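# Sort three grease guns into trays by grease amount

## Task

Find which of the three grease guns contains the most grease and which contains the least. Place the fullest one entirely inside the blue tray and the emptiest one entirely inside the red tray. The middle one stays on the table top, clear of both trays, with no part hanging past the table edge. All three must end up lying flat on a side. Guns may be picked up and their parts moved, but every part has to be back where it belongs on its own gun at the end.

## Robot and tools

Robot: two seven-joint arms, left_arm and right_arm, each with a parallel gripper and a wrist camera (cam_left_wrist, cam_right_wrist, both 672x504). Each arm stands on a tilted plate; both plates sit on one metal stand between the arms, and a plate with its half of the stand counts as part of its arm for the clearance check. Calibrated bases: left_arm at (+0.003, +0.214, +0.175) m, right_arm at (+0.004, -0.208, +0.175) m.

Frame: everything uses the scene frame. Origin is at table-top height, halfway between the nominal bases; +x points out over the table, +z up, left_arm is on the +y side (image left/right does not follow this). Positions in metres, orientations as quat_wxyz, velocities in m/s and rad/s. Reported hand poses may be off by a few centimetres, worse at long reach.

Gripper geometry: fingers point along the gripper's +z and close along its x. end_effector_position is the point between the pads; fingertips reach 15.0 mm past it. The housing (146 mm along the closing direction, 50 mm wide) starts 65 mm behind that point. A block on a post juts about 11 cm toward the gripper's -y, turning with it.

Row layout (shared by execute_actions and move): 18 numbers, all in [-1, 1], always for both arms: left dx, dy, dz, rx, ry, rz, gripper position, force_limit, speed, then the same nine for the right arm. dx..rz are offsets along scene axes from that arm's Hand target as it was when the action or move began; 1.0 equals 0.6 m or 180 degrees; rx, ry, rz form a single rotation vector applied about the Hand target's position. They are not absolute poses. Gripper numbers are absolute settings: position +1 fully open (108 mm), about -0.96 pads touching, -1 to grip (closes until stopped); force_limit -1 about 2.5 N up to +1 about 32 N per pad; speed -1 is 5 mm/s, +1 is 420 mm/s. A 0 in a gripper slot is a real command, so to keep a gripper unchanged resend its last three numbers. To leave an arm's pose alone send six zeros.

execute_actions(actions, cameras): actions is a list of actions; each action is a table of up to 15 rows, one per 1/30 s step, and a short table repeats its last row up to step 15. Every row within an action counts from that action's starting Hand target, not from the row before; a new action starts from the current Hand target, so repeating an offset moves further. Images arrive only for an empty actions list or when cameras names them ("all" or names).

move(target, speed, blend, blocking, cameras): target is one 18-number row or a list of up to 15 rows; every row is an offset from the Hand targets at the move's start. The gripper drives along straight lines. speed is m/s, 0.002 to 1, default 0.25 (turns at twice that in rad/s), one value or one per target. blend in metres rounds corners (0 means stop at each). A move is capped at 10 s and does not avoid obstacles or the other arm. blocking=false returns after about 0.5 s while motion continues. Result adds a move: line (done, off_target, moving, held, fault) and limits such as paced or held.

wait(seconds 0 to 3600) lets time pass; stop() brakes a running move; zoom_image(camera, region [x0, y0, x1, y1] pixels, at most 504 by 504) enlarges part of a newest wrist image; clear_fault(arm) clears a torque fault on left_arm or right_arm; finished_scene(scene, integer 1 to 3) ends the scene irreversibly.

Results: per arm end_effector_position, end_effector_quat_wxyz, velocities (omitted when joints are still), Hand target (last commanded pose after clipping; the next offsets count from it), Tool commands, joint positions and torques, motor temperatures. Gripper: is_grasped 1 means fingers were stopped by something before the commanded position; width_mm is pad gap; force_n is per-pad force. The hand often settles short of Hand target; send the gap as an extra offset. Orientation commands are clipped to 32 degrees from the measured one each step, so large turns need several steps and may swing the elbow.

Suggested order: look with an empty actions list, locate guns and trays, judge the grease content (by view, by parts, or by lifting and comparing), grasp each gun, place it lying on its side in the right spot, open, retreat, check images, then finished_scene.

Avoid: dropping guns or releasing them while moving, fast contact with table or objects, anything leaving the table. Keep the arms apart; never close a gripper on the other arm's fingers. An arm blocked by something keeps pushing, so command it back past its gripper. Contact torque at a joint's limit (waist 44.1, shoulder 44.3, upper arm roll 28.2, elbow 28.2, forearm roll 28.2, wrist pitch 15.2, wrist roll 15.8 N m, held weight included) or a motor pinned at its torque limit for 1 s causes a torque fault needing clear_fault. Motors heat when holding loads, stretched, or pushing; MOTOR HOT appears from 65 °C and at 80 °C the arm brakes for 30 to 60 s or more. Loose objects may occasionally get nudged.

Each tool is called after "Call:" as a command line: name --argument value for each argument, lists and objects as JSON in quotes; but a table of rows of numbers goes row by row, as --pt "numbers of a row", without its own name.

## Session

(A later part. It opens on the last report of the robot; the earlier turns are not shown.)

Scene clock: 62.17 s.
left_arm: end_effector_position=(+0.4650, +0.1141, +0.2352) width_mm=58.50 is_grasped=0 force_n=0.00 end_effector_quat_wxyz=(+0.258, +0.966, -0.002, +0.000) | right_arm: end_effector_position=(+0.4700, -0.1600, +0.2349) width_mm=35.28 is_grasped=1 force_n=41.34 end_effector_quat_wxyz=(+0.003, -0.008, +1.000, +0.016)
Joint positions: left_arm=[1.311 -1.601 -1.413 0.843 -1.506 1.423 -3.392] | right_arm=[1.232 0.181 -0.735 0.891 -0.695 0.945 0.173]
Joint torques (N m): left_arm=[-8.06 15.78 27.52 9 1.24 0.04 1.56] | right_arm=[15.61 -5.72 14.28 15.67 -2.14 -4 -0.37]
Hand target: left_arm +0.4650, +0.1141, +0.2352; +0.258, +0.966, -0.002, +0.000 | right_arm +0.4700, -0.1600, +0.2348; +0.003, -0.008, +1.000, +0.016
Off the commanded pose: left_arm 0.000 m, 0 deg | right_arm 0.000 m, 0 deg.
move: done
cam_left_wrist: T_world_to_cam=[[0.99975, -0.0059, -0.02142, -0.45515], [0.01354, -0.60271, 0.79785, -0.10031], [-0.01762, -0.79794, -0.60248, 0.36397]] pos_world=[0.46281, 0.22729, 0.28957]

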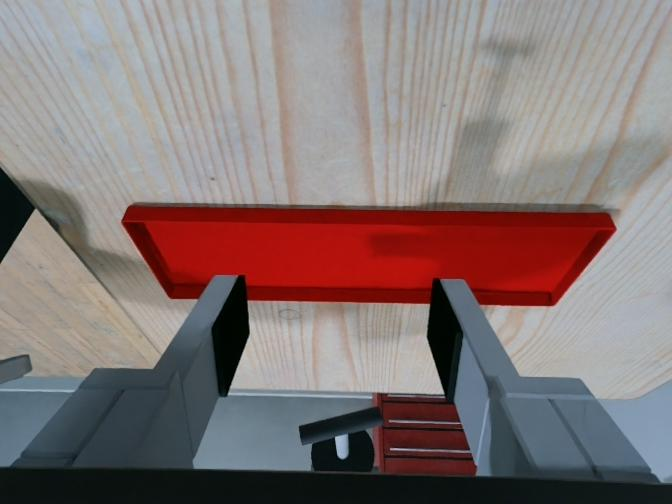

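Call:
move --pt "0 -0.145 0 0 0 0 0.1 0.5 0 0 0 0 0 0 0 -1 0.5 -0.3" --pt "0 -0.145 0 0 0 0 -1 0.3 -0.3 0 0 0 0 0 0 -1 0.5 -0.3" --pt "0 -0.2315 0 0 0 0 -1 0.3 -0.3 0 0 0 0 0 0 -1 0.5 -0.3" --pt "0 -0.2315 0 0 0 0 0.1 0.3 0 0 0 0 0 0 0 -1 0.5 -0.3" --pt "0 0 0 0 0 0 0.1 0.3 0 0 0 0 0 0 0 -1 0.5 -0.3" --speed '[0.2,0.1,0.07,0.1,0.2]' --cameras '["all"]'

Scene clock: 67.20 s.
left_arm: end_effector_position=(+0.4650, +0.1141, +0.2352) width_mm=58.49 is_grasped=0 force_n=0.00 end_effector_quat_wxyz=(+0.258, +0.966, -0.002, +0.000) | right_arm: end_effector_position=(+0.4700, -0.1600, +0.2349) width_mm=35.35 is_grasped=1 force_n=36.70 end_effector_quat_wxyz=(+0.003, -0.008, +1.000, +0.016)
Joint positions: left_arm=[1.311 -1.602 -1.413 0.843 -1.507 1.424 -3.391] | right_arm=[1.232 0.181 -0.735 0.891 -0.695 0.945 0.173]
Joint torques (N m): left_arm=[-7.79 15.47 27.46 9.04 1.29 0.12 1.59] | right_arm=[15.1 -15.37 14.4 16.24 2.31 -1.53 -0.59]
Hand target: left_arm +0.4650, +0.1141, +0.2352; +0.258, +0.966, -0.002, +0.000 | right_arm +0.4700, -0.1600, +0.2348; +0.003, -0.008, +1.000, +0.016
Off the commanded pose: left_arm 0.000 m, 0 deg | right_arm 0.000 m, 0 deg.
move: done
cam_left_wrist: T_world_to_cam=[[0.99975, -0.0059, -0.02142, -0.45515], [0.01354, -0.60271, 0.79785, -0.10031], [-0.01762, -0.79794, -0.60248, 0.36397]] pos_world=[0.46281, 0.22729, 0.28957]
cam_right_wrist: T_world_to_cam=[[-0.99959, -0.02051, -0.02005, 0.47296], [-0.02693, 0.91165, 0.41008, 0.08702], [0.00986, 0.41046, -0.91183, 0.39365]] pos_world=[0.47123, -0.23121, 0.33274]

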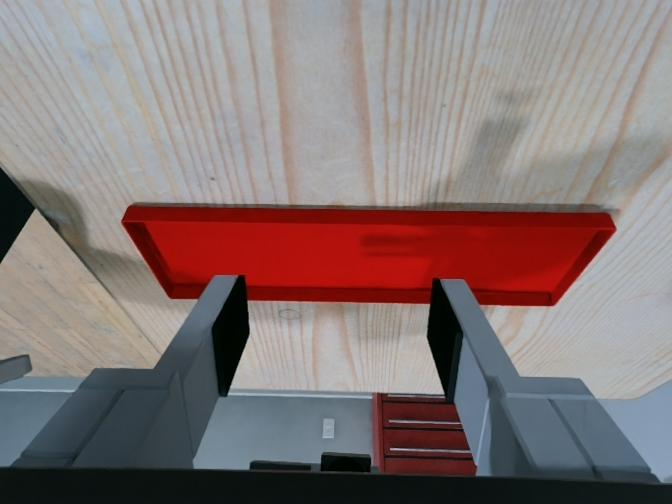

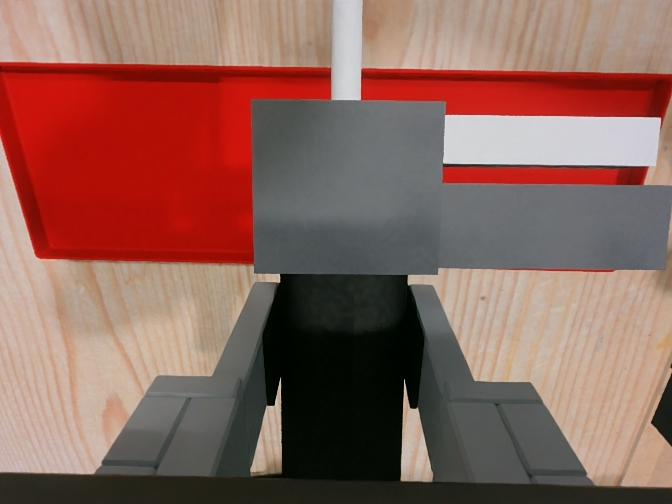

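Call:
move --target '[0,0.02,0.1,0,0,0,0.1,0.3,0,0,0,0,0,0,0,-1,0.5,-0.3]' --speed 0.25 --cameras '["cam_left_wrist"]'

Call:
zoom_image --camera "cam_left_wrist" --region '[220, 240, 460, 480]'

Scene clock: 68.30 s.
left_arm: end_effector_position=(+0.4650, +0.1261, +0.2951) width_mm=58.49 is_grasped=0 force_n=0.00 end_effector_quat_wxyz=(+0.258, +0.966, -0.001, +0.000) | right_arm: end_effector_position=(+0.4700, -0.1600, +0.2349) width_mm=35.35 is_grasped=1 force_n=36.66 end_effector_quat_wxyz=(+0.003, -0.008, +1.000, +0.016)
Joint positions: left_arm=[1.263 -1.564 -1.28 0.878 -1.376 1.503 -3.456] | right_arm=[1.232 0.181 -0.735 0.891 -0.695 0.945 0.173]
Joint torques (N m): left_arm=[-13.19 13.88 26.69 15.35 1.22 -0.02 -1.57] | right_arm=[14.77 -15.37 14.23 15.68 2.85 -1.59 -1.42]
Hand target: left_arm +0.4650, +0.1261, +0.2952; +0.258, +0.966, -0.002, +0.000 | right_arm +0.4700, -0.1600, +0.2348; +0.003, -0.008, +1.000, +0.016
Off the commanded pose: left_arm 0.000 m, 0 deg | right_arm 0.000 m, 0 deg.
move: done
cam_left_wrist: T_world_to_cam=[[0.99975, -0.00584, -0.0215, -0.45378], [0.01364, -0.60271, 0.79784, -0.14085], [-0.01762, -0.79794, -0.60248, 0.40972]] pos_world=[0.46281, 0.23939, 0.34947]

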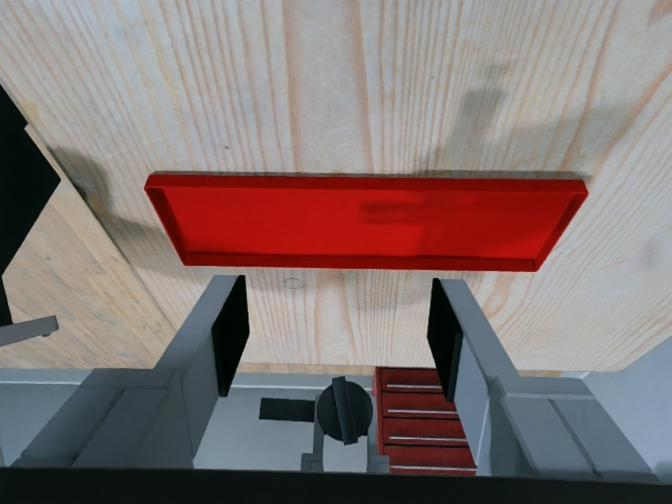

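Scaled by 2.100 from the camera's image (finer frame: 960x720).

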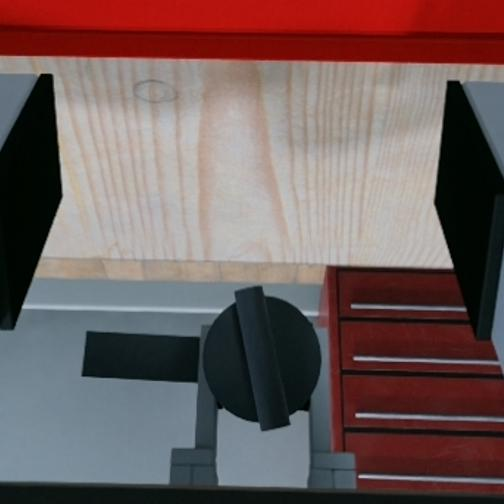

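Call:
move --target '[0,-0.02,-0.1,0,0,0,0.1,0.3,0,0,0,0,-0.083,0,0,-0.98,0.9,-0.3]' --speed 0.2 --cameras '["cam_left_wrist"]'

Call:
zoom_image --camera "cam_left_wrist" --region '[220, 240, 460, 480]'

Scene clock: 74.37 s.
left_arm: end_effector_position=(+0.4649, +0.1142, +0.2352) width_mm=58.49 is_grasped=0 force_n=0.00 end_effector_quat_wxyz=(+0.258, +0.966, -0.001, +0.000) | right_arm: end_effector_position=(+0.4700, -0.1600, +0.2349) width_mm=35.34 is_grasped=1 force_n=36.68 end_effector_quat_wxyz=(+0.002, -0.009, +0.993, -0.115)
Joint positions: left_arm=[1.31 -1.6 -1.414 0.843 -1.506 1.423 -3.392] | right_arm=[1.277 0.38 -0.707 1.021 -0.694 1.142 0.241]
Joint torques (N m): left_arm=[-8.08 7.65 20.26 13.14 -2.21 -3.32 1.5] | right_arm=[16.75 -5.35 11.76 25.53 4.26 -0.42 2]
Hand target: left_arm +0.4650, +0.1141, +0.2352; +0.258, +0.966, -0.002, +0.000 | right_arm +0.4700, -0.1600, +0.2348; +0.002, -0.009, +0.993, -0.115
Off the commanded pose: left_arm 0.000 m, 0 deg | right_arm 0.000 m, 0 deg.
move: done
cam_left_wrist: T_world_to_cam=[[0.99975, -0.00578, -0.02158, -0.45513], [0.01374, -0.60271, 0.79784, -0.10026], [-0.01762, -0.79794, -0.60248, 0.364]] pos_world=[0.46281, 0.22739, 0.28947]

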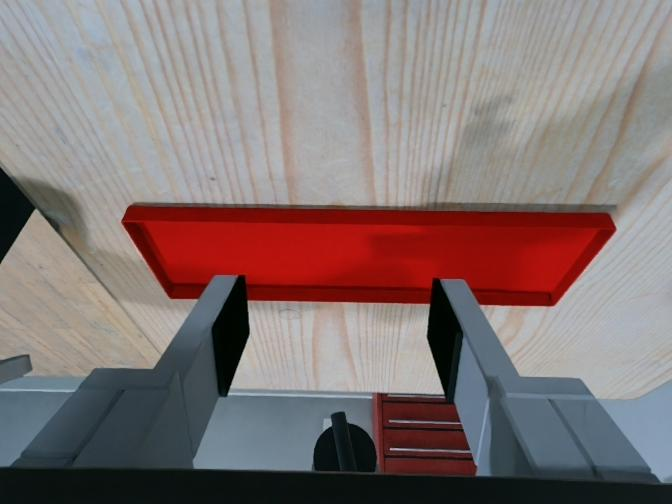

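Scaled by 2.100 from the camera's image (finer frame: 960x720).

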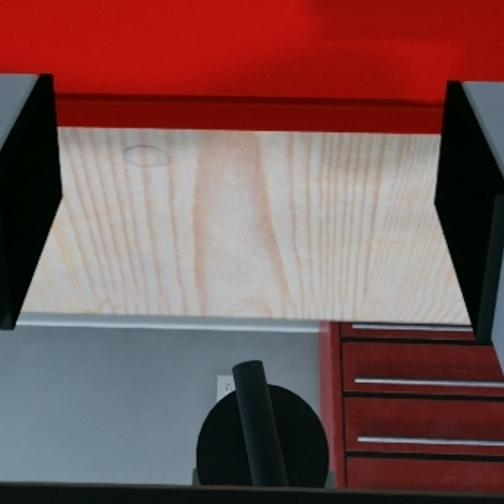

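Call:
move --pt "0 -0.234 0 0 0 0 0.1 0.5 0 0 0 0 0 0 0 -0.98 0.9 -0.3" --pt "0 -0.234 0 0 0 0 -1 0.3 -0.5 0 0 0 0 0 0 -0.98 0.9 -0.3" --pt "0 -0.243 0 0 0 0 -1 0.3 -0.5 0 0 0 0 0 0 -0.98 0.9 -0.3" --speed '[0.2,0.1,0.05]' --cameras '["all"]'

Call:
zoom_image --camera "cam_left_wrist" --region '[220, 240, 460, 480]'

Scene clock: 77.13 s.
left_arm: end_effector_position=(+0.4650, -0.0308, +0.2347) width_mm=7.97 is_grasped=1 force_n=41.18 end_effector_quat_wxyz=(+0.258, +0.966, -0.001, +0.000) | right_arm: end_effector_position=(+0.4700, -0.1607, +0.2346) width_mm=35.34 is_grasped=1 force_n=42.72 end_effector_quat_wxyz=(+0.001, -0.008, +0.993, -0.115)
Joint positions: left_arm=[1.279 -1.695 -1.589 1.095 -1.624 1.333 -3.688] | right_arm=[1.277 0.38 -0.708 1.021 -0.694 1.144 0.241]
Joint torques (N m): left_arm=[-22.92 19.71 10.17 33.41 -8.17 2.86 -1.63] | right_arm=[22.45 -12.42 26.04 25.11 2.7 -12.33 -1.11]
Hand target: left_arm +0.4650, -0.0317, +0.2352; +0.258, +0.966, -0.002, +0.000 | right_arm +0.4700, -0.1600, +0.2348; +0.002, -0.009, +0.993, -0.115
Off the commanded pose: left_arm 0.001 m, 0 deg | right_arm 0.001 m, 0 deg.
move: done
cam_left_wrist: T_world_to_cam=[[0.99974, -0.00456, -0.02219, -0.4558], [0.01494, -0.6034, 0.7973, -0.18776], [-0.01702, -0.79743, -0.60317, 0.24799]] pos_world=[0.46271, 0.08238, 0.28917]
cam_right_wrist: T_world_to_cam=[[-0.99963, -0.02405, -0.01299, 0.47065], [-0.02582, 0.98682, 0.15973, 0.15808], [0.00897, 0.16001, -0.98708, 0.37152]] pos_world=[0.47123, -0.20412, 0.34758]

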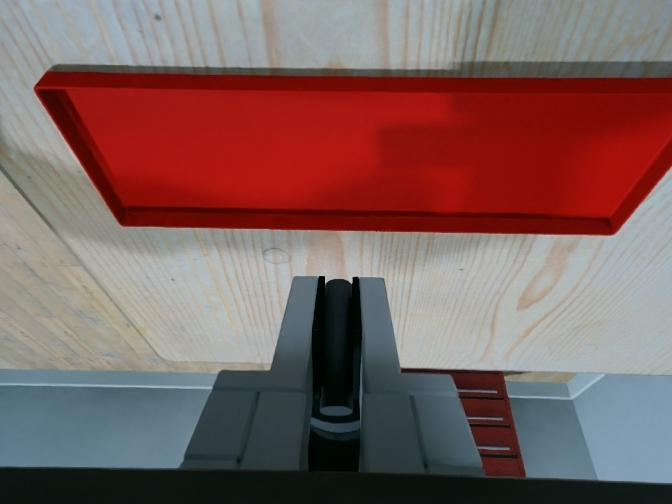

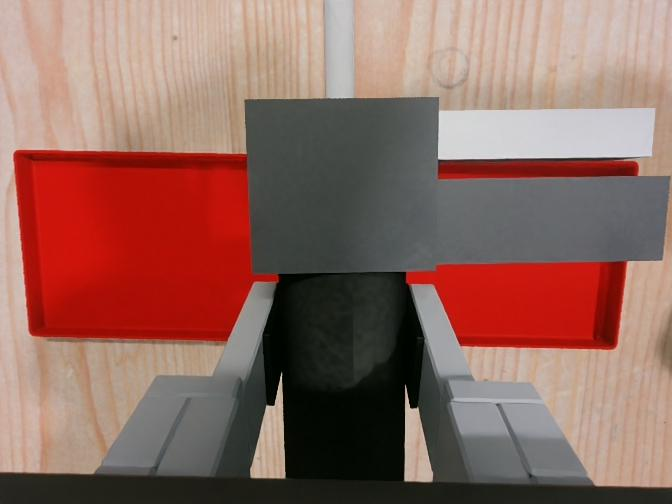

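Scaled by 2.100 from the camera's image (finer frame: 960x720).

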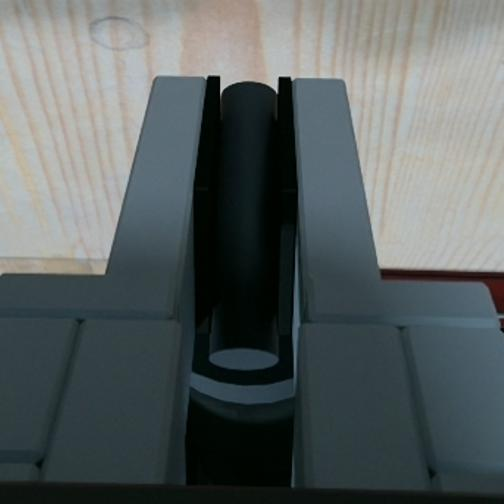

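Call:
move --pt "0 0 0 0 0 0 0.1 0.5 0 0 0 0 0 0 0 -0.98 0.9 -0.3" --pt "0 0.2 0.05 0 0 0 0.1 0.5 0 0 0 0 0 0 0 -0.98 0.9 -0.3" --pt "0.142 0.378 -0.1 0.1391 -0.1147 -0.4282 0.1 0.5 0 -0.033 -0.283 -0.2 0 0 0.5 -0.98 0.9 -0.3" --pt "0.142 0.378 -0.125 0.1391 -0.1147 -0.4282 0.1 0.5 0 -0.033 -0.283 -0.351 0 0 0.5 -0.98 0.9 -0.3" --speed '[0.2,0.25,0.35,0.1]' --blend '[0,0.03,0.01,0]' --cameras '["all"]'

Scene clock: 83.17 s.
left_arm: end_effector_position=(+0.5502, +0.1951, +0.1602) width_mm=58.50 is_grasped=0 force_n=0.00 end_effector_quat_wxyz=(+0.000, +0.771, -0.637, +0.000) | right_arm: end_effector_position=(+0.4502, -0.3298, +0.0243) width_mm=35.34 is_grasped=1 force_n=36.68 end_effector_quat_wxyz=(-0.082, +0.709, -0.696, +0.080)
Joint positions: left_arm=[1.618 -1.701 -1.486 1.162 -1.178 1.187 -2.173] | right_arm=[0.774 0.389 -1.039 0.749 -1.976 0.201 -0.641]
Joint torques (N m): left_arm=[-11.31 12.98 24.32 6.4 -1.59 -4.8 1.53] | right_arm=[5.69 -17.37 7.93 13.62 -4.28 -1.3 2.16]
Hand target: left_arm +0.5502, +0.1951, +0.1602; +0.000, +0.771, -0.637, +0.000 | right_arm +0.4502, -0.3298, +0.0242; -0.082, +0.709, -0.696, +0.080
Off the commanded pose: left_arm 0.000 m, 0 deg | right_arm 0.000 m, 0 deg.
move: done
cam_left_wrist: T_world_to_cam=[[0.19615, -0.98034, -0.02149, 0.09084], [-0.90129, -0.18888, 0.38987, 0.49519], [-0.38627, -0.05711, -0.92062, 0.49415]] pos_world=[0.61937, 0.2108, 0.26382]
cam_right_wrist: T_world_to_cam=[[0.025, -0.99959, -0.01399, -0.33886], [-0.98652, -0.02693, 0.16139, 0.45618], [-0.1617, 0.00976, -0.98679, 0.21843]] pos_world=[0.49382, -0.32857, 0.13718]

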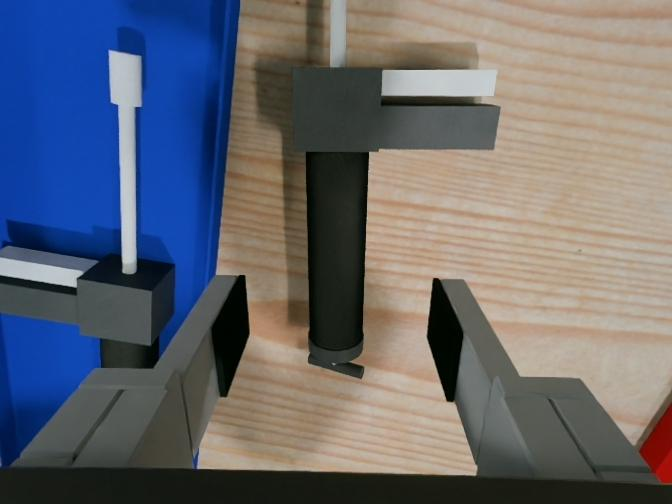

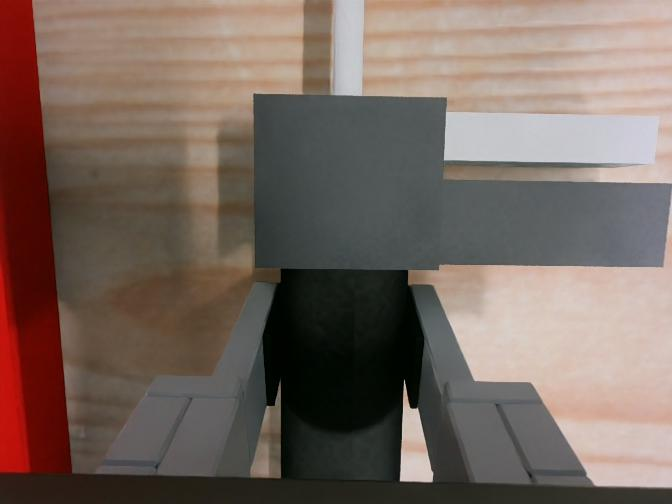

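Call:
move --pt "0.016 0.0127 -0.15 0 0 0 -0.1 0.5 0 0 0 0 0 0 0 -0.1 0.5 -0.5" --pt "0.016 0.0127 -0.2303 0 0 0 -0.1 0.5 0 0 0 0.2 0 0 0 -0.1 0.5 -0.5" --pt "0.016 0.0127 -0.2303 0 0 0 -1 0.5 -0.3 0 0 0.3 0 0 0 0.1 0.5 -0.3" --pt "0.016 0.0127 0.1247 0 0 0 -1 0.5 -0.3 0 0 0.35 0.1954 0.1954 -0.4718 0.1 0.5 -0.3" --pt "-0.1337 -0.0585 0.1247 0 0 0.439 -1 0.5 -0.3 0.033 0.383 0.351 0.1954 0.1954 -0.4718 0.1 0.5 -0.3" --speed '[0.15,0.12,0.2,0.3,0.35]' --blend '[0,0,0,0.03,0]' --cameras '["all"]'

Scene clock: 93.40 s.
left_arm: end_effector_position=(+0.4700, +0.1600, +0.2350) width_mm=35.15 is_grasped=1 force_n=38.53 end_effector_quat_wxyz=(+0.000, +1.000, -0.001, +0.000) | right_arm: end_effector_position=(+0.4700, -0.1000, +0.2349) width_mm=58.50 is_grasped=0 force_n=0.00 end_effector_quat_wxyz=(+0.005, -0.007, +0.962, +0.274)
Joint positions: left_arm=[1.316 -1.91 -1.351 0.988 -1.21 1.48 -3.599] | right_arm=[1.285 0.149 -0.899 0.727 -0.147 0.423 -0.336]
Joint torques (N m): left_arm=[-15.42 11.77 29.32 5.84 -1.4 -2.01 -1.61] | right_arm=[5.26 1.46 12.99 20.73 4.11 -1.39 -1.97]
Hand target: left_arm +0.4700, +0.1600, +0.2350; +0.000, +1.000, -0.001, +0.000 | right_arm +0.4700, -0.1000, +0.2348; +0.005, -0.007, +0.962, +0.274
Off the commanded pose: left_arm 0.000 m, 0 deg | right_arm 0.000 m, 0 deg.
move: done
cam_left_wrist: T_world_to_cam=[[0.99975, 0.00582, -0.02149, -0.46166], [0.01374, -0.92077, 0.38987, 0.07424], [-0.01752, -0.39007, -0.92062, 0.41003]] pos_world=[0.46771, 0.23098, 0.33861]
cam_right_wrist: T_world_to_cam=[[-0.99959, -0.00771, -0.02762, 0.47725], [-0.02693, 0.58369, 0.81153, -0.09479], [0.00986, 0.81194, -0.58366, 0.33211]] pos_world=[0.47123, -0.21064, 0.28395]

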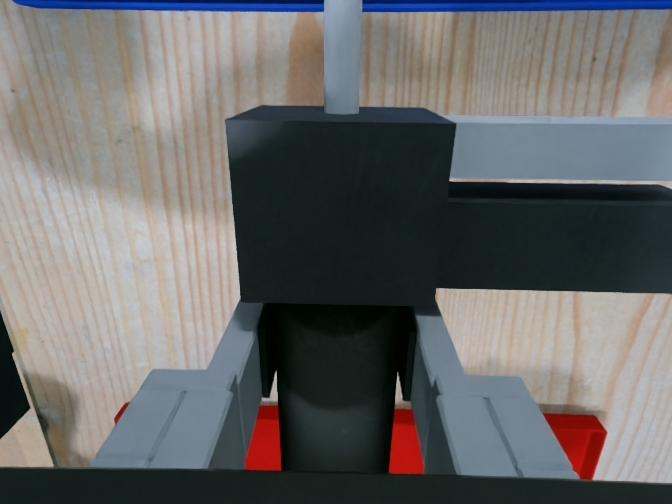

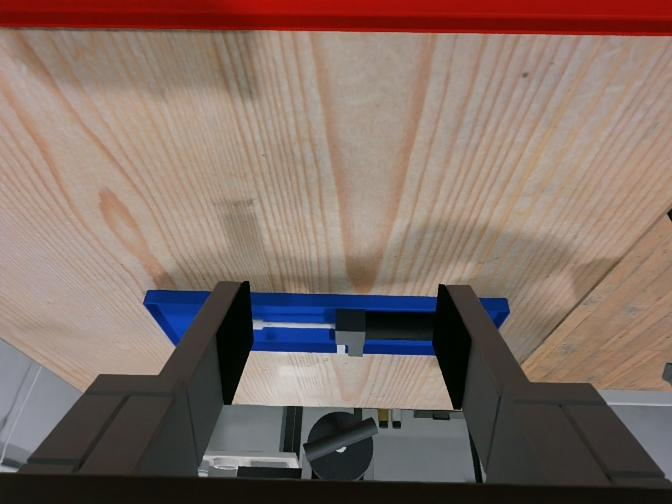

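Call:
move --pt "0 0 0 0 0 0 -1 0.5 -0.3 -0.003 0.205 0 0 0 0 0.1 0.5 -0.3" --pt "0 0 0 0 0 0 -1 0.5 -0.3 -0.003 0.205 0 0 0 0 -1 0.3 -0.5" --pt "0 0 0 0 0 0 -1 0.5 -0.3 -0.003 0.0617 0 0 0 0 -1 0.3 -0.5" --pt "0 0 0 0 0 0 -1 0.5 -0.3 -0.003 0.0617 0 0 0 0 0.1 0.5 0" --pt "0 0 0 0 0 0 -1 0.5 -0.3 -0.003 -0.0233 0 0 0 0 0.1 0.5 0" --speed '[0.2,0.2,0.07,0.1,0.2]' --cameras '["all"]'

Call:
zoom_image --camera "cam_right_wrist" --region '[220, 240, 460, 480]'

Scene clock: 98.57 s.
left_arm: end_effector_position=(+0.4699, +0.1600, +0.2350) width_mm=35.15 is_grasped=1 force_n=38.58 end_effector_quat_wxyz=(+0.000, +1.000, -0.001, +0.000) | right_arm: end_effector_position=(+0.4682, -0.1140, +0.2348) width_mm=58.49 is_grasped=0 force_n=0.00 end_effector_quat_wxyz=(+0.005, -0.007, +0.962, +0.274)
Joint positions: left_arm=[1.316 -1.91 -1.35 0.988 -1.21 1.48 -3.599] | right_arm=[1.324 0.095 -0.963 0.707 -0.216 0.442 -0.311]
Joint torques (N m): left_arm=[-14.77 18.74 31.63 10.56 -1.38 -1.99 0.92] | right_arm=[13.65 -9.82 8.75 11.38 -5.06 -1.45 2.19]
Hand target: left_arm +0.4700, +0.1600, +0.2350; +0.000, +1.000, -0.001, +0.000 | right_arm +0.4682, -0.1140, +0.2348; +0.005, -0.007, +0.962, +0.274
Off the commanded pose: left_arm 0.000 m, 0 deg | right_arm 0.000 m, 0 deg.
move: done
cam_left_wrist: T_world_to_cam=[[0.99975, 0.00582, -0.02149, -0.46166], [0.01374, -0.9208, 0.38978, 0.07427], [-0.01752, -0.38998, -0.92066, 0.41002]] pos_world=[0.46771, 0.23098, 0.33861]
cam_right_wrist: T_world_to_cam=[[-0.99959, -0.00779, -0.02756, 0.47531], [-0.02693, 0.58369, 0.81153, -0.08667], [0.00976, 0.81194, -0.58366, 0.34354]] pos_world=[0.46943, -0.22464, 0.28395]

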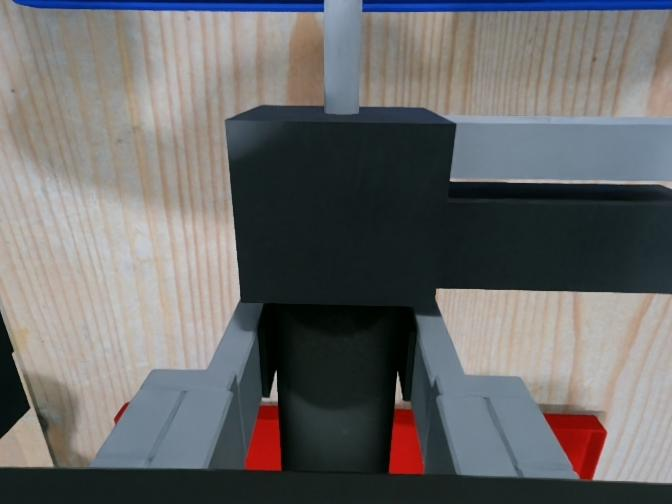

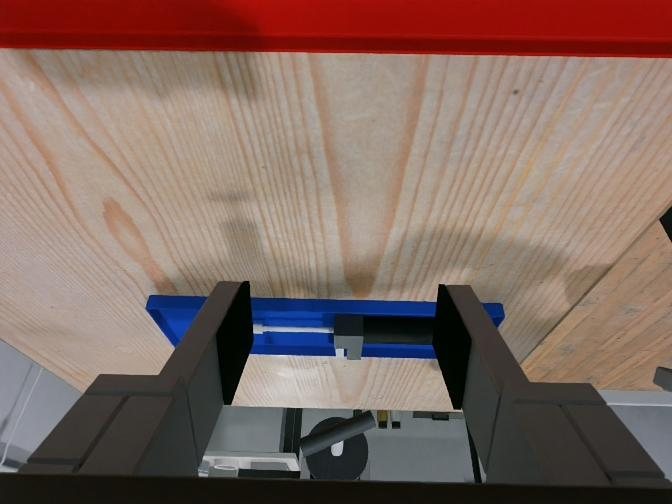

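Scaled by 2.100 from the camera's image (finer frame: 960x720).

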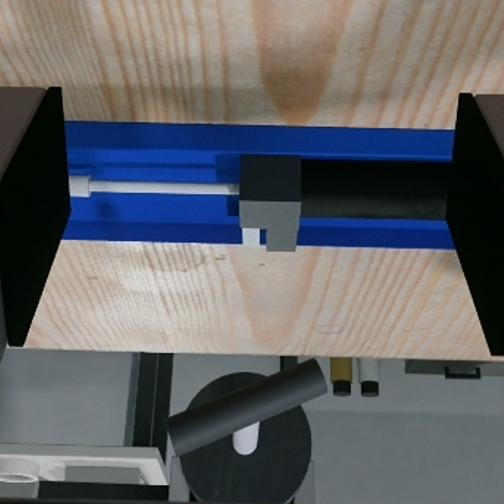

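Call:
move --pt "0 0 0 0 0 0 -0.98 0.9 -0.3 0 0.1685 0 0 0 0 0.1 0.5 0" --pt "0 0 0 0 0 0 -0.98 0.9 -0.3 0 0.1685 0 0 0 0 -1 -0.3 -0.5" --pt "0 0 0 0 0 0 -0.98 0.9 -0.3 0 0.235 0 0 0 0 -1 -0.3 -0.5" --speed '[0.2,0.1,0.06]' --cameras '["all"]'

Call:
zoom_image --camera "cam_right_wrist" --region '[220, 240, 460, 480]'

Scene clock: 102.93 s.
left_arm: end_effector_position=(+0.4698, +0.1603, +0.2349) width_mm=35.14 is_grasped=1 force_n=37.22 end_effector_quat_wxyz=(+0.000, +1.000, -0.001, +0.000) | right_arm: end_effector_position=(+0.4684, +0.0268, +0.2348) width_mm=0.00 is_grasped=0 force_n=24.64 end_effector_quat_wxyz=(+0.005, -0.007, +0.962, +0.274)
Joint positions: left_arm=[1.316 -1.91 -1.35 0.988 -1.21 1.48 -3.599] | right_arm=[1.222 0.529 -0.633 0.942 0.22 0.348 -0.387]
Joint torques (N m): left_arm=[-24.85 21.11 23.38 26.01 -6.47 1.24 0.22] | right_arm=[16.08 -8.16 24.33 31.24 4.67 -3.67 1.81]
Hand target: left_arm +0.4700, +0.1600, +0.2350; +0.000, +1.000, -0.001, +0.000 | right_arm +0.4682, +0.0270, +0.2348; +0.005, -0.007, +0.962, +0.274
Off the commanded pose: left_arm 0.000 m, 0 deg | right_arm 0.000 m, 0 deg.
move: done
cam_left_wrist: T_world_to_cam=[[0.99974, 0.00647, -0.02177, -0.46161], [0.01444, -0.92085, 0.38965, 0.07418], [-0.01752, -0.38986, -0.92071, 0.41009]] pos_world=[0.46761, 0.23117, 0.33862]
cam_right_wrist: T_world_to_cam=[[-0.99959, -0.0073, -0.02756, 0.47655], [-0.02663, 0.58381, 0.81145, -0.16887], [0.01017, 0.81186, -0.58377, 0.229]] pos_world=[0.46953, -0.08384, 0.28385]

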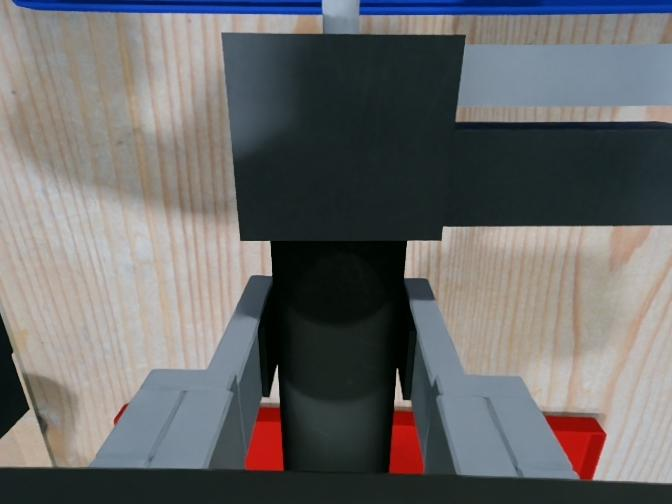

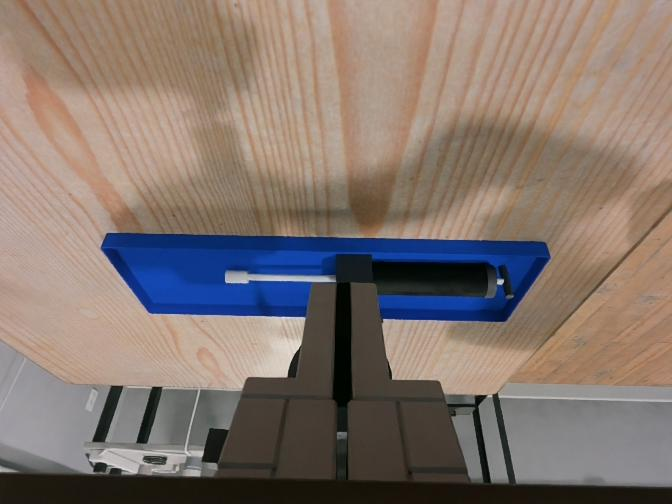

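Scaled by 2.100 from the camera's image (finer frame: 960x720).

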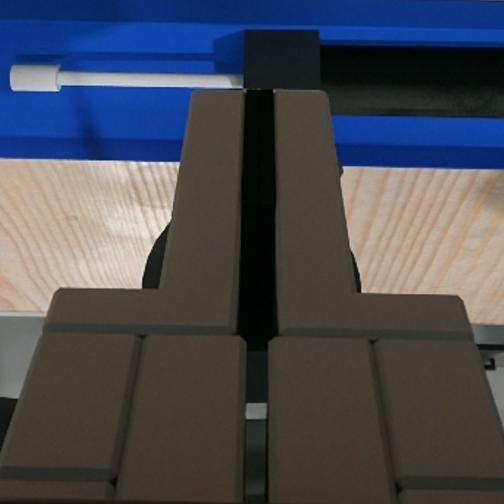

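Call:
move --pt "0 0 0 0 0 0 -0.98 0.9 -0.3 0 -0.2 0.0 0 0 0 -1 -0.3 -0.5" --pt "0 0 0 0 0 0 -0.98 0.9 -0.3 0 -0.2 0.0 0 0 0 0.1 0.3 0" --speed 0.2 --cameras '["cam_right_wrist"]'

Call:
zoom_image --camera "cam_right_wrist" --region '[220, 240, 460, 480]'

Scene clock: 105.07 s.
left_arm: end_effector_position=(+0.4700, +0.1600, +0.2350) width_mm=35.14 is_grasped=1 force_n=37.20 end_effector_quat_wxyz=(+0.000, +1.000, -0.001, +0.000) | right_arm: end_effector_position=(+0.4682, -0.0930, +0.2348) width_mm=58.49 is_grasped=0 force_n=0.00 end_effector_quat_wxyz=(+0.005, -0.007, +0.962, +0.274)
Joint positions: left_arm=[1.316 -1.91 -1.351 0.988 -1.21 1.48 -3.599] | right_arm=[1.316 0.175 -0.914 0.728 -0.106 0.411 -0.352]
Joint torques (N m): left_arm=[-10.11 12.62 34.03 5.84 2.07 -5.46 -1.56] | right_arm=[14.03 -11.91 7.92 12.13 -5.19 -2.38 2.23]
Hand target: left_arm +0.4700, +0.1600, +0.2350; +0.000, +1.000, -0.001, +0.000 | right_arm +0.4682, -0.0930, +0.2348; +0.005, -0.007, +0.962, +0.274
Off the commanded pose: left_arm 0.000 m, 0 deg | right_arm 0.000 m, 0 deg.
move: done
cam_right_wrist: T_world_to_cam=[[-0.99959, -0.00779, -0.02756, 0.47548], [-0.02693, 0.58369, 0.81153, -0.09893], [0.00976, 0.81194, -0.58366, 0.32649]] pos_world=[0.46943, -0.20364, 0.28395]

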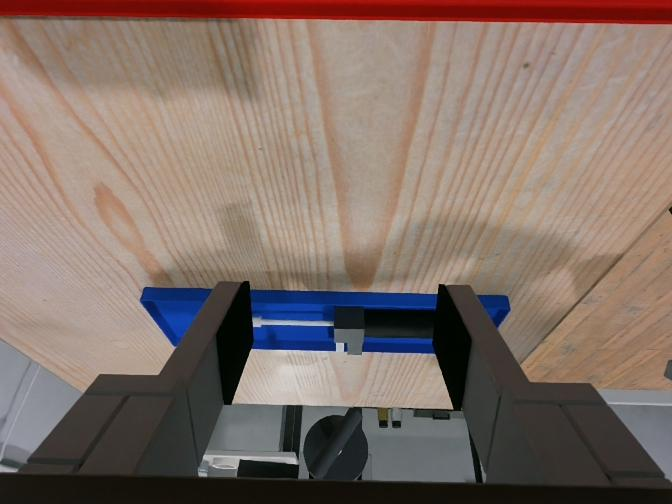

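Scaled by 2.100 from the camera's image (finer frame: 960x720).

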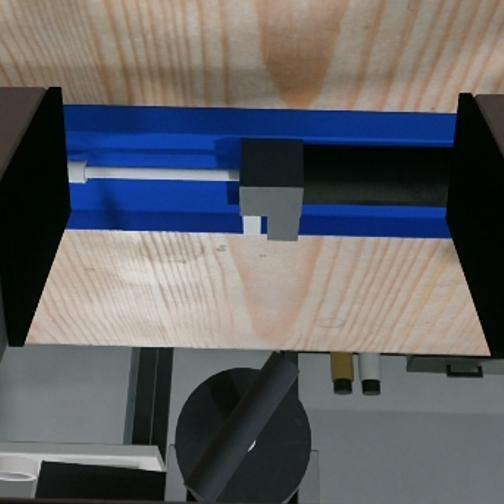

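Call:
move --pt "0 0 0 0 0 0 -1 1 -0.3 0 0.2117 0.003 0 0 0 0.1 0.3 0" --pt "0 0 0 0 0 0 -1 1 -0.3 0 0.2117 0.003 0 0 0 -1 0.4 -0.5" --pt "0 0 0 0 0 0 -1 1 -0.3 0 0.235 0.003 0 0 0 -1 0.4 -0.5" --speed '[0.2,0.1,0.05]' --cameras '["all"]'

Call:
zoom_image --camera "cam_right_wrist" --region '[220, 240, 460, 480]'

Scene clock: 108.20 s.
left_arm: end_effector_position=(+0.4698, +0.1604, +0.2349) width_mm=35.14 is_grasped=1 force_n=36.11 end_effector_quat_wxyz=(-0.001, +1.000, -0.001, +0.000) | right_arm: end_effector_position=(+0.4683, +0.0479, +0.2366) width_mm=7.74 is_grasped=1 force_n=41.48 end_effector_quat_wxyz=(+0.005, -0.007, +0.962, +0.274)
Joint positions: left_arm=[1.316 -1.91 -1.351 0.988 -1.21 1.48 -3.599] | right_arm=[1.221 0.583 -0.606 0.992 0.246 0.353 -0.372]
Joint torques (N m): left_arm=[-24.84 23.84 27.28 25.9 -7.01 1.17 -1.6] | right_arm=[15.85 -7.79 23.34 29.62 4.51 -2.74 2.13]
Motor temperatures (°C): left_arm=[33 33 41 40 36 30 42] | right_arm=[32 32 37 37 33 33 31]
Hand target: left_arm +0.4700, +0.1600, +0.2350; +0.000, +1.000, -0.001, +0.000 | right_arm +0.4682, +0.0480, +0.2366; +0.005, -0.007, +0.962, +0.274
Off the commanded pose: left_arm 0.000 m, 0 deg | right_arm 0.000 m, 0 deg.
move: done
cam_left_wrist: T_world_to_cam=[[0.99974, 0.00647, -0.02176, -0.46162], [0.01444, -0.92094, 0.38944, 0.07437], [-0.01752, -0.38965, -0.92079, 0.41011]] pos_world=[0.46761, 0.23127, 0.33862]
cam_right_wrist: T_world_to_cam=[[-0.99959, -0.00744, -0.02758, 0.47675], [-0.02673, 0.58381, 0.81145, -0.18261], [0.01007, 0.81186, -0.58377, 0.21296]] pos_world=[0.46953, -0.06274, 0.28565]

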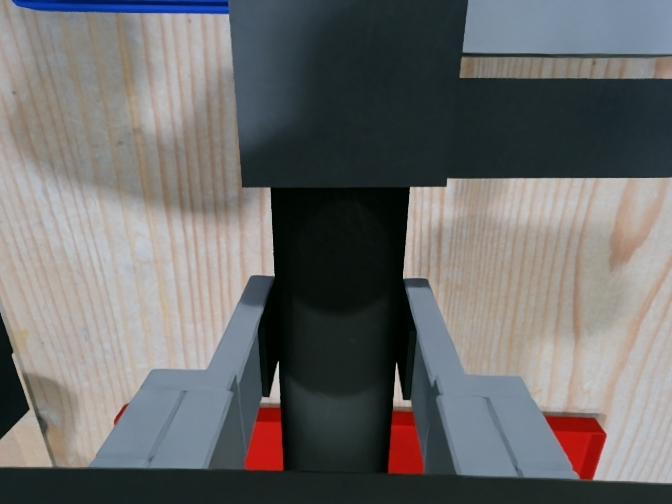

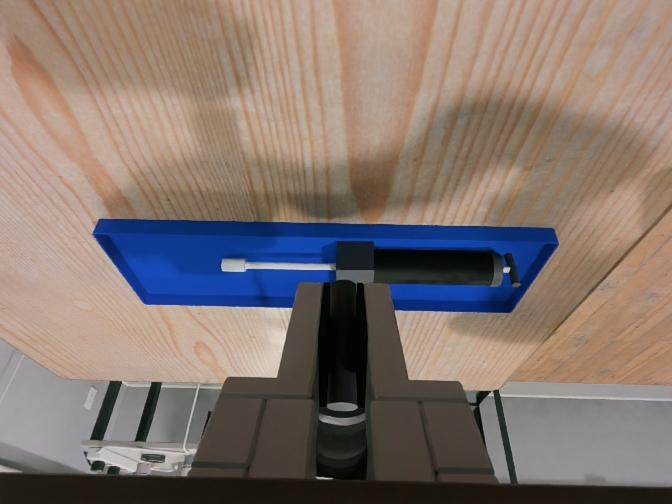

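Scaled by 2.100 from the camera's image (finer frame: 960x720).

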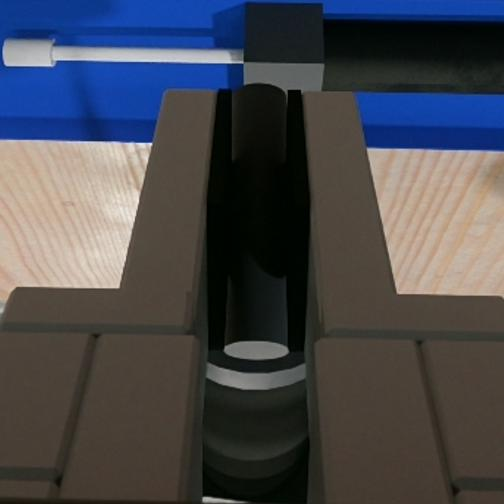

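Call:
move --pt "0 0 0 0 0 0 -1 1 -0.3 0 0 0 0 0 0 0.1 0.4 -0.3" --pt "0 0 0 0 0 0 -1 1 -0.3 0 -0.25 0.05 0 0 0 0.1 0.4 -0.3" --pt "0 0 0 0 0 0 -1 1 -0.3 -0.1 -0.85 0.12 0 0 0 0.1 0.4 -0.3" --pt "-0.06 -0.4617 -0.05 0 0 -0.5 -1 1 -0.3 -0.1 -0.85 0.12 0 0 0 0.1 0.4 -0.3" --pt "-0.06 -0.4617 -0.2 0 0 -0.5 -1 1 -0.3 -0.1 -0.85 0.12 0 0 0 0.1 0.4 -0.3" --speed '[0.2,0.25,0.4,0.35,0.15]' --blend '[0,0.05,0,0.02,0]' --cameras '["all"]'

Scene clock: 114.73 s.
left_arm: end_effector_position=(+0.4340, -0.1170, +0.1151) width_mm=35.14 is_grasped=1 force_n=37.31 end_effector_quat_wxyz=(+0.000, +0.706, -0.708, +0.000) | right_arm: end_effector_position=(+0.4082, -0.4620, +0.3086) width_mm=58.49 is_grasped=0 force_n=0.00 end_effector_quat_wxyz=(+0.005, -0.007, +0.962, +0.274)
Joint positions: left_arm=[1.406 -1.999 -1.724 1.617 -1.294 1.288 -2.665] | right_arm=[0.821 -0.966 -0.641 0.847 -0.685 1.466 -0.517]
Joint torques (N m): left_arm=[-10.56 26.71 27.82 9.07 -1.61 -4.91 -0.79] | right_arm=[-3.23 1.7 20.05 12.01 6.04 -1.1 -1.93]
Hand target: left_arm +0.4340, -0.1170, +0.1150; +0.000, +0.706, -0.708, +0.000 | right_arm +0.4082, -0.4620, +0.3086; +0.005, -0.007, +0.962, +0.274
Off the commanded pose: left_arm 0.000 m, 0 deg | right_arm 0.000 m, 0 deg.
move: done
cam_left_wrist: T_world_to_cam=[[0.00573, -0.99975, -0.02145, -0.11298], [-0.9208, -0.01364, 0.38978, 0.37808], [-0.38998, 0.01752, -0.92066, 0.40027]] pos_world=[0.50488, -0.11481, 0.21871]
cam_right_wrist: T_world_to_cam=[[-0.99959, -0.00779, -0.02756, 0.41466], [-0.02693, 0.58369, 0.81153, 0.05495], [0.00976, 0.81194, -0.58366, 0.66975]] pos_world=[0.40943, -0.57264, 0.35775]

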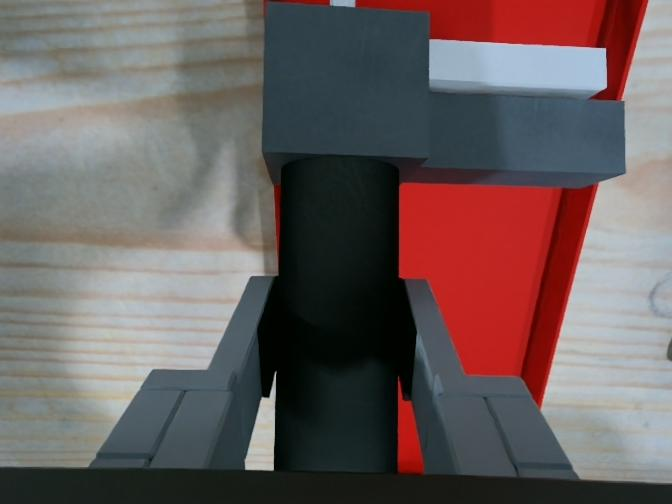

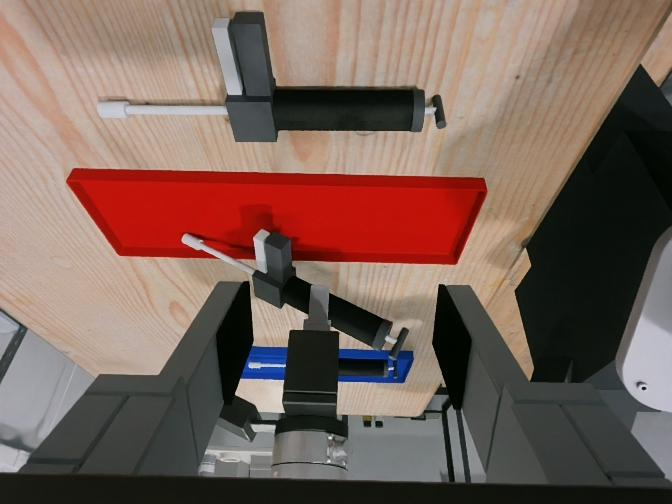

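Call:
move --pt "0 -0.033 0 0 -0.122 0 -1 1 -0.3 0 0 0 0 0 0 0.1 0.4 -0.3" --pt "0 -0.033 -0.1 0 -0.122 0 -1 1 -0.3 0 0 0 0 0 0 0.1 0.4 -0.3" --speed '[0.15,0.12]' --cameras '["all"]'

Scene clock: 117.80 s.
left_arm: end_effector_position=(+0.4339, -0.1369, +0.0551) width_mm=35.14 is_grasped=1 force_n=37.44 end_effector_quat_wxyz=(+0.135, -0.693, +0.695, -0.135) | right_arm: end_effector_position=(+0.4082, -0.4620, +0.3086) width_mm=58.49 is_grasped=0 force_n=0.00 end_effector_quat_wxyz=(+0.005, -0.007, +0.962, +0.274)
Joint positions: left_arm=[1.267 -2.057 -2.025 1.508 -1.159 0.706 -2.856] | right_arm=[0.821 -0.966 -0.641 0.847 -0.685 1.466 -0.517]
Joint torques (N m): left_arm=[-9.33 5.06 29.87 8.98 2.28 -7.44 -1.6] | right_arm=[-3.18 1.96 20.01 11.92 6.1 -1.19 -1.95]
Hand target: left_arm +0.4340, -0.1368, +0.0550; -0.135, +0.693, -0.695, +0.135 | right_arm +0.4082, -0.4620, +0.3086; +0.005, -0.007, +0.962, +0.274
Off the commanded pose: left_arm 0.000 m, 0 deg | right_arm 0.000 m, 0 deg.
joint sent to its limit (left arm) — joint 2 (shoulder), lower limit. The joint targets still meet the commanded pose.
move: done
cam_left_wrist: T_world_to_cam=[[0.01344, -0.99976, -0.01756, -0.13765], [-0.99976, -0.01374, 0.01726, 0.45593], [-0.0175, 0.01732, -0.9997, 0.18815]] pos_world=[0.46097, -0.13461, 0.17781]
cam_right_wrist: T_world_to_cam=[[-0.99959, -0.00779, -0.02756, 0.41466], [-0.02693, 0.58369, 0.81153, 0.05495], [0.00976, 0.81194, -0.58366, 0.66975]] pos_world=[0.40943, -0.57264, 0.35775]

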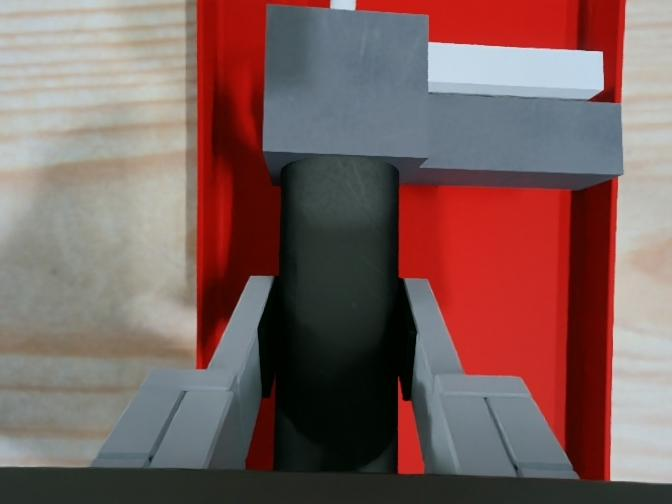

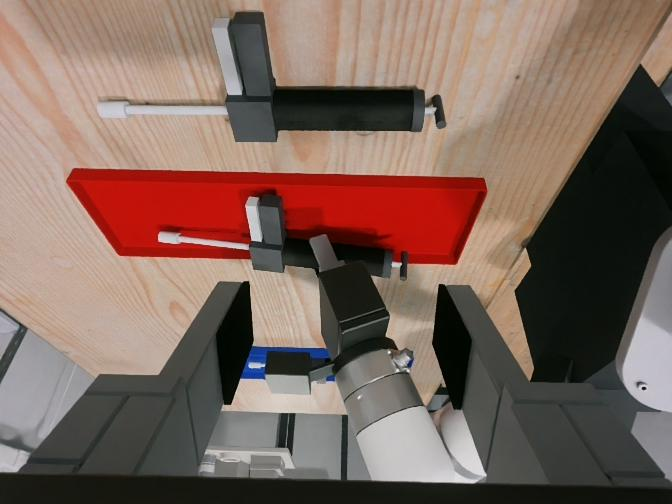

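Call:
move --pt "0 0.01 -0.046 0 0 0 -1 1 -0.3 0 0 0 0 0 0 0.1 0.4 -0.3" --pt "0 0.01 -0.046 0 0 0 -0.15 1 -0.5 0 0 0 0 0 0 0.1 0.4 -0.3" --pt "0 0.01 0.2 0 0 0 -0.15 1 -0.3 0 0 0 0 0 0 0.1 0.4 -0.3" --pt "0 0.45 0.3 0 0 0 -0.15 1 -0.3 0 0 0 0 0 0 0.1 0.4 -0.3" --speed '[0.08,0.1,0.15,0.3]' --blend '[0,0,0.02,0]' --cameras '["all"]'

Call:
zoom_image --camera "cam_right_wrist" --region '[60, 0, 500, 420]'

Scene clock: 122.87 s.
left_arm: end_effector_position=(+0.4340, +0.1332, +0.2350) width_mm=44.74 is_grasped=0 force_n=0.00 end_effector_quat_wxyz=(+0.135, -0.693, +0.695, -0.135) | right_arm: end_effector_position=(+0.4082, -0.4620, +0.3086) width_mm=58.49 is_grasped=0 force_n=0.00 end_effector_quat_wxyz=(+0.005, -0.007, +0.962, +0.274)
Joint positions: left_arm=[0.88 -1.593 -1.73 0.631 -1.151 0.727 -2.247] | right_arm=[0.821 -0.966 -0.641 0.847 -0.685 1.466 -0.517]
Joint torques (N m): left_arm=[-9.7 14.85 25.66 8.16 2.04 -2.57 1.57] | right_arm=[-3.03 2.29 20.09 11.86 6.05 -1.23 -1.92]
Hand target: left_arm +0.4340, +0.1332, +0.2350; -0.135, +0.693, -0.695, +0.135 | right_arm +0.4082, -0.4620, +0.3086; +0.005, -0.007, +0.962, +0.274
Off the commanded pose: left_arm 0.000 m, 0 deg | right_arm 0.000 m, 0 deg.
move: done; blend cut to 0 m at target 3
cam_left_wrist: T_world_to_cam=[[0.01343, -0.99975, -0.01776, 0.13551], [-0.99976, -0.01374, 0.01716, 0.45658], [-0.0174, 0.01752, -0.9997, 0.36315]] pos_world=[0.46097, 0.13539, 0.35761]
cam_right_wrist: T_world_to_cam=[[-0.99959, -0.00779, -0.02756, 0.41466], [-0.02693, 0.58369, 0.81153, 0.05495], [0.00976, 0.81194, -0.58366, 0.66975]] pos_world=[0.40943, -0.57264, 0.35775]

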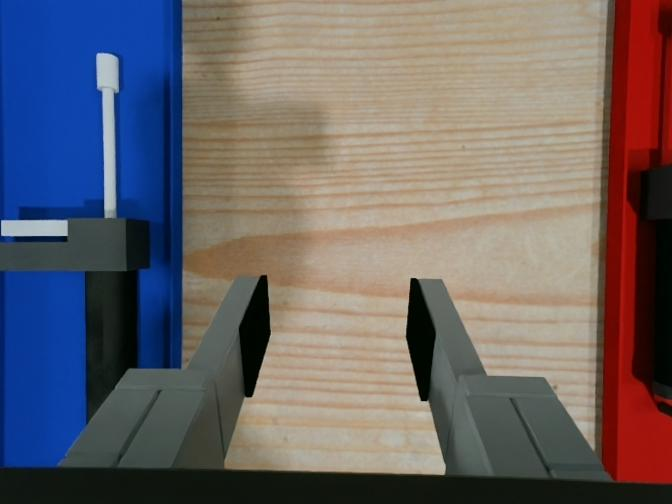

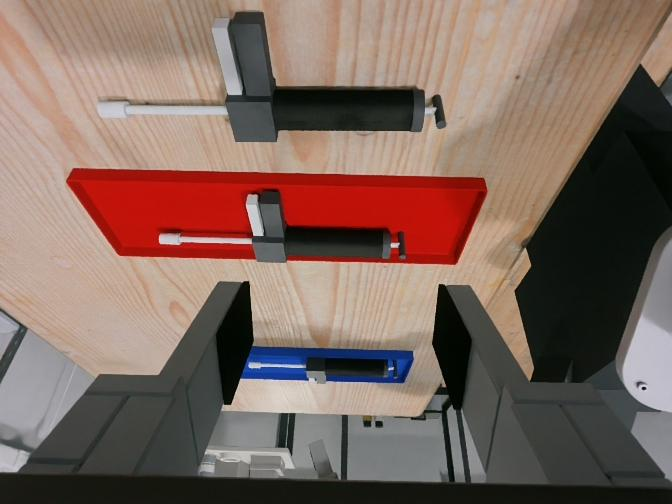

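Scaled by 1.145 from the camera's image (finer frame: 960x720).

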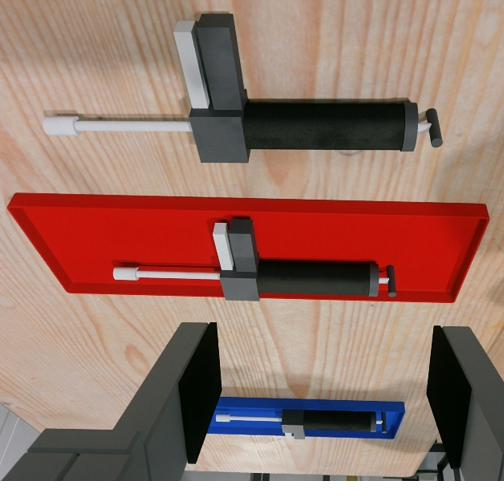

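Call:
move --target '[-0.05,0.38,0.1,0,0.122,0,-0.15,1,-0.3,0,0,0,0,0,0,0.1,0.4,-0.3]' --speed 0.4 --cameras '["cam_left_wrist"]'

Scene clock: 124.30 s.
left_arm: end_effector_position=(+0.4039, +0.3612, +0.2950) width_mm=44.75 is_grasped=0 force_n=0.00 end_effector_quat_wxyz=(+0.000, +0.706, -0.708, +0.000) | right_arm: end_effector_position=(+0.4082, -0.4620, +0.3086) width_mm=58.49 is_grasped=0 force_n=0.00 end_effector_quat_wxyz=(+0.005, -0.007, +0.962, +0.274)
Joint positions: left_arm=[1.071 -1.407 -1.039 0.604 -0.615 1.159 -1.866] | right_arm=[0.821 -0.966 -0.641 0.847 -0.685 1.466 -0.517]
Joint torques (N m): left_arm=[-4.25 5.08 17.79 19.2 1.96 -1.21 1.55] | right_arm=[-3.04 2.37 20.14 11.77 6.05 -1.19 -1.92]
Hand target: left_arm +0.4040, +0.3612, +0.2950; +0.000, +0.706, -0.708, +0.000 | right_arm +0.4082, -0.4620, +0.3086; +0.005, -0.007, +0.962, +0.274
Off the commanded pose: left_arm 0.000 m, 0 deg | right_arm 0.000 m, 0 deg.
move: done
cam_left_wrist: T_world_to_cam=[[0.00582, -0.99975, -0.02149, 0.3691], [-0.9208, -0.01374, 0.38978, 0.28689], [-0.38998, 0.01752, -0.92066, 0.54581]] pos_world=[0.47488, 0.36339, 0.39861]

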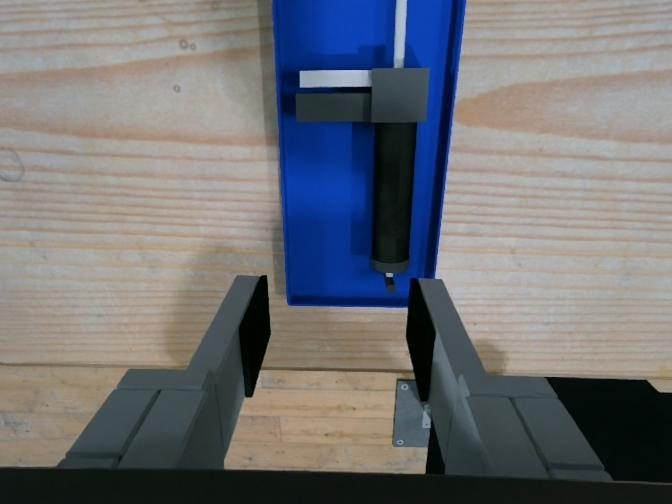

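Call:
finished_scene --scene 2

The scene is finished: the task was done.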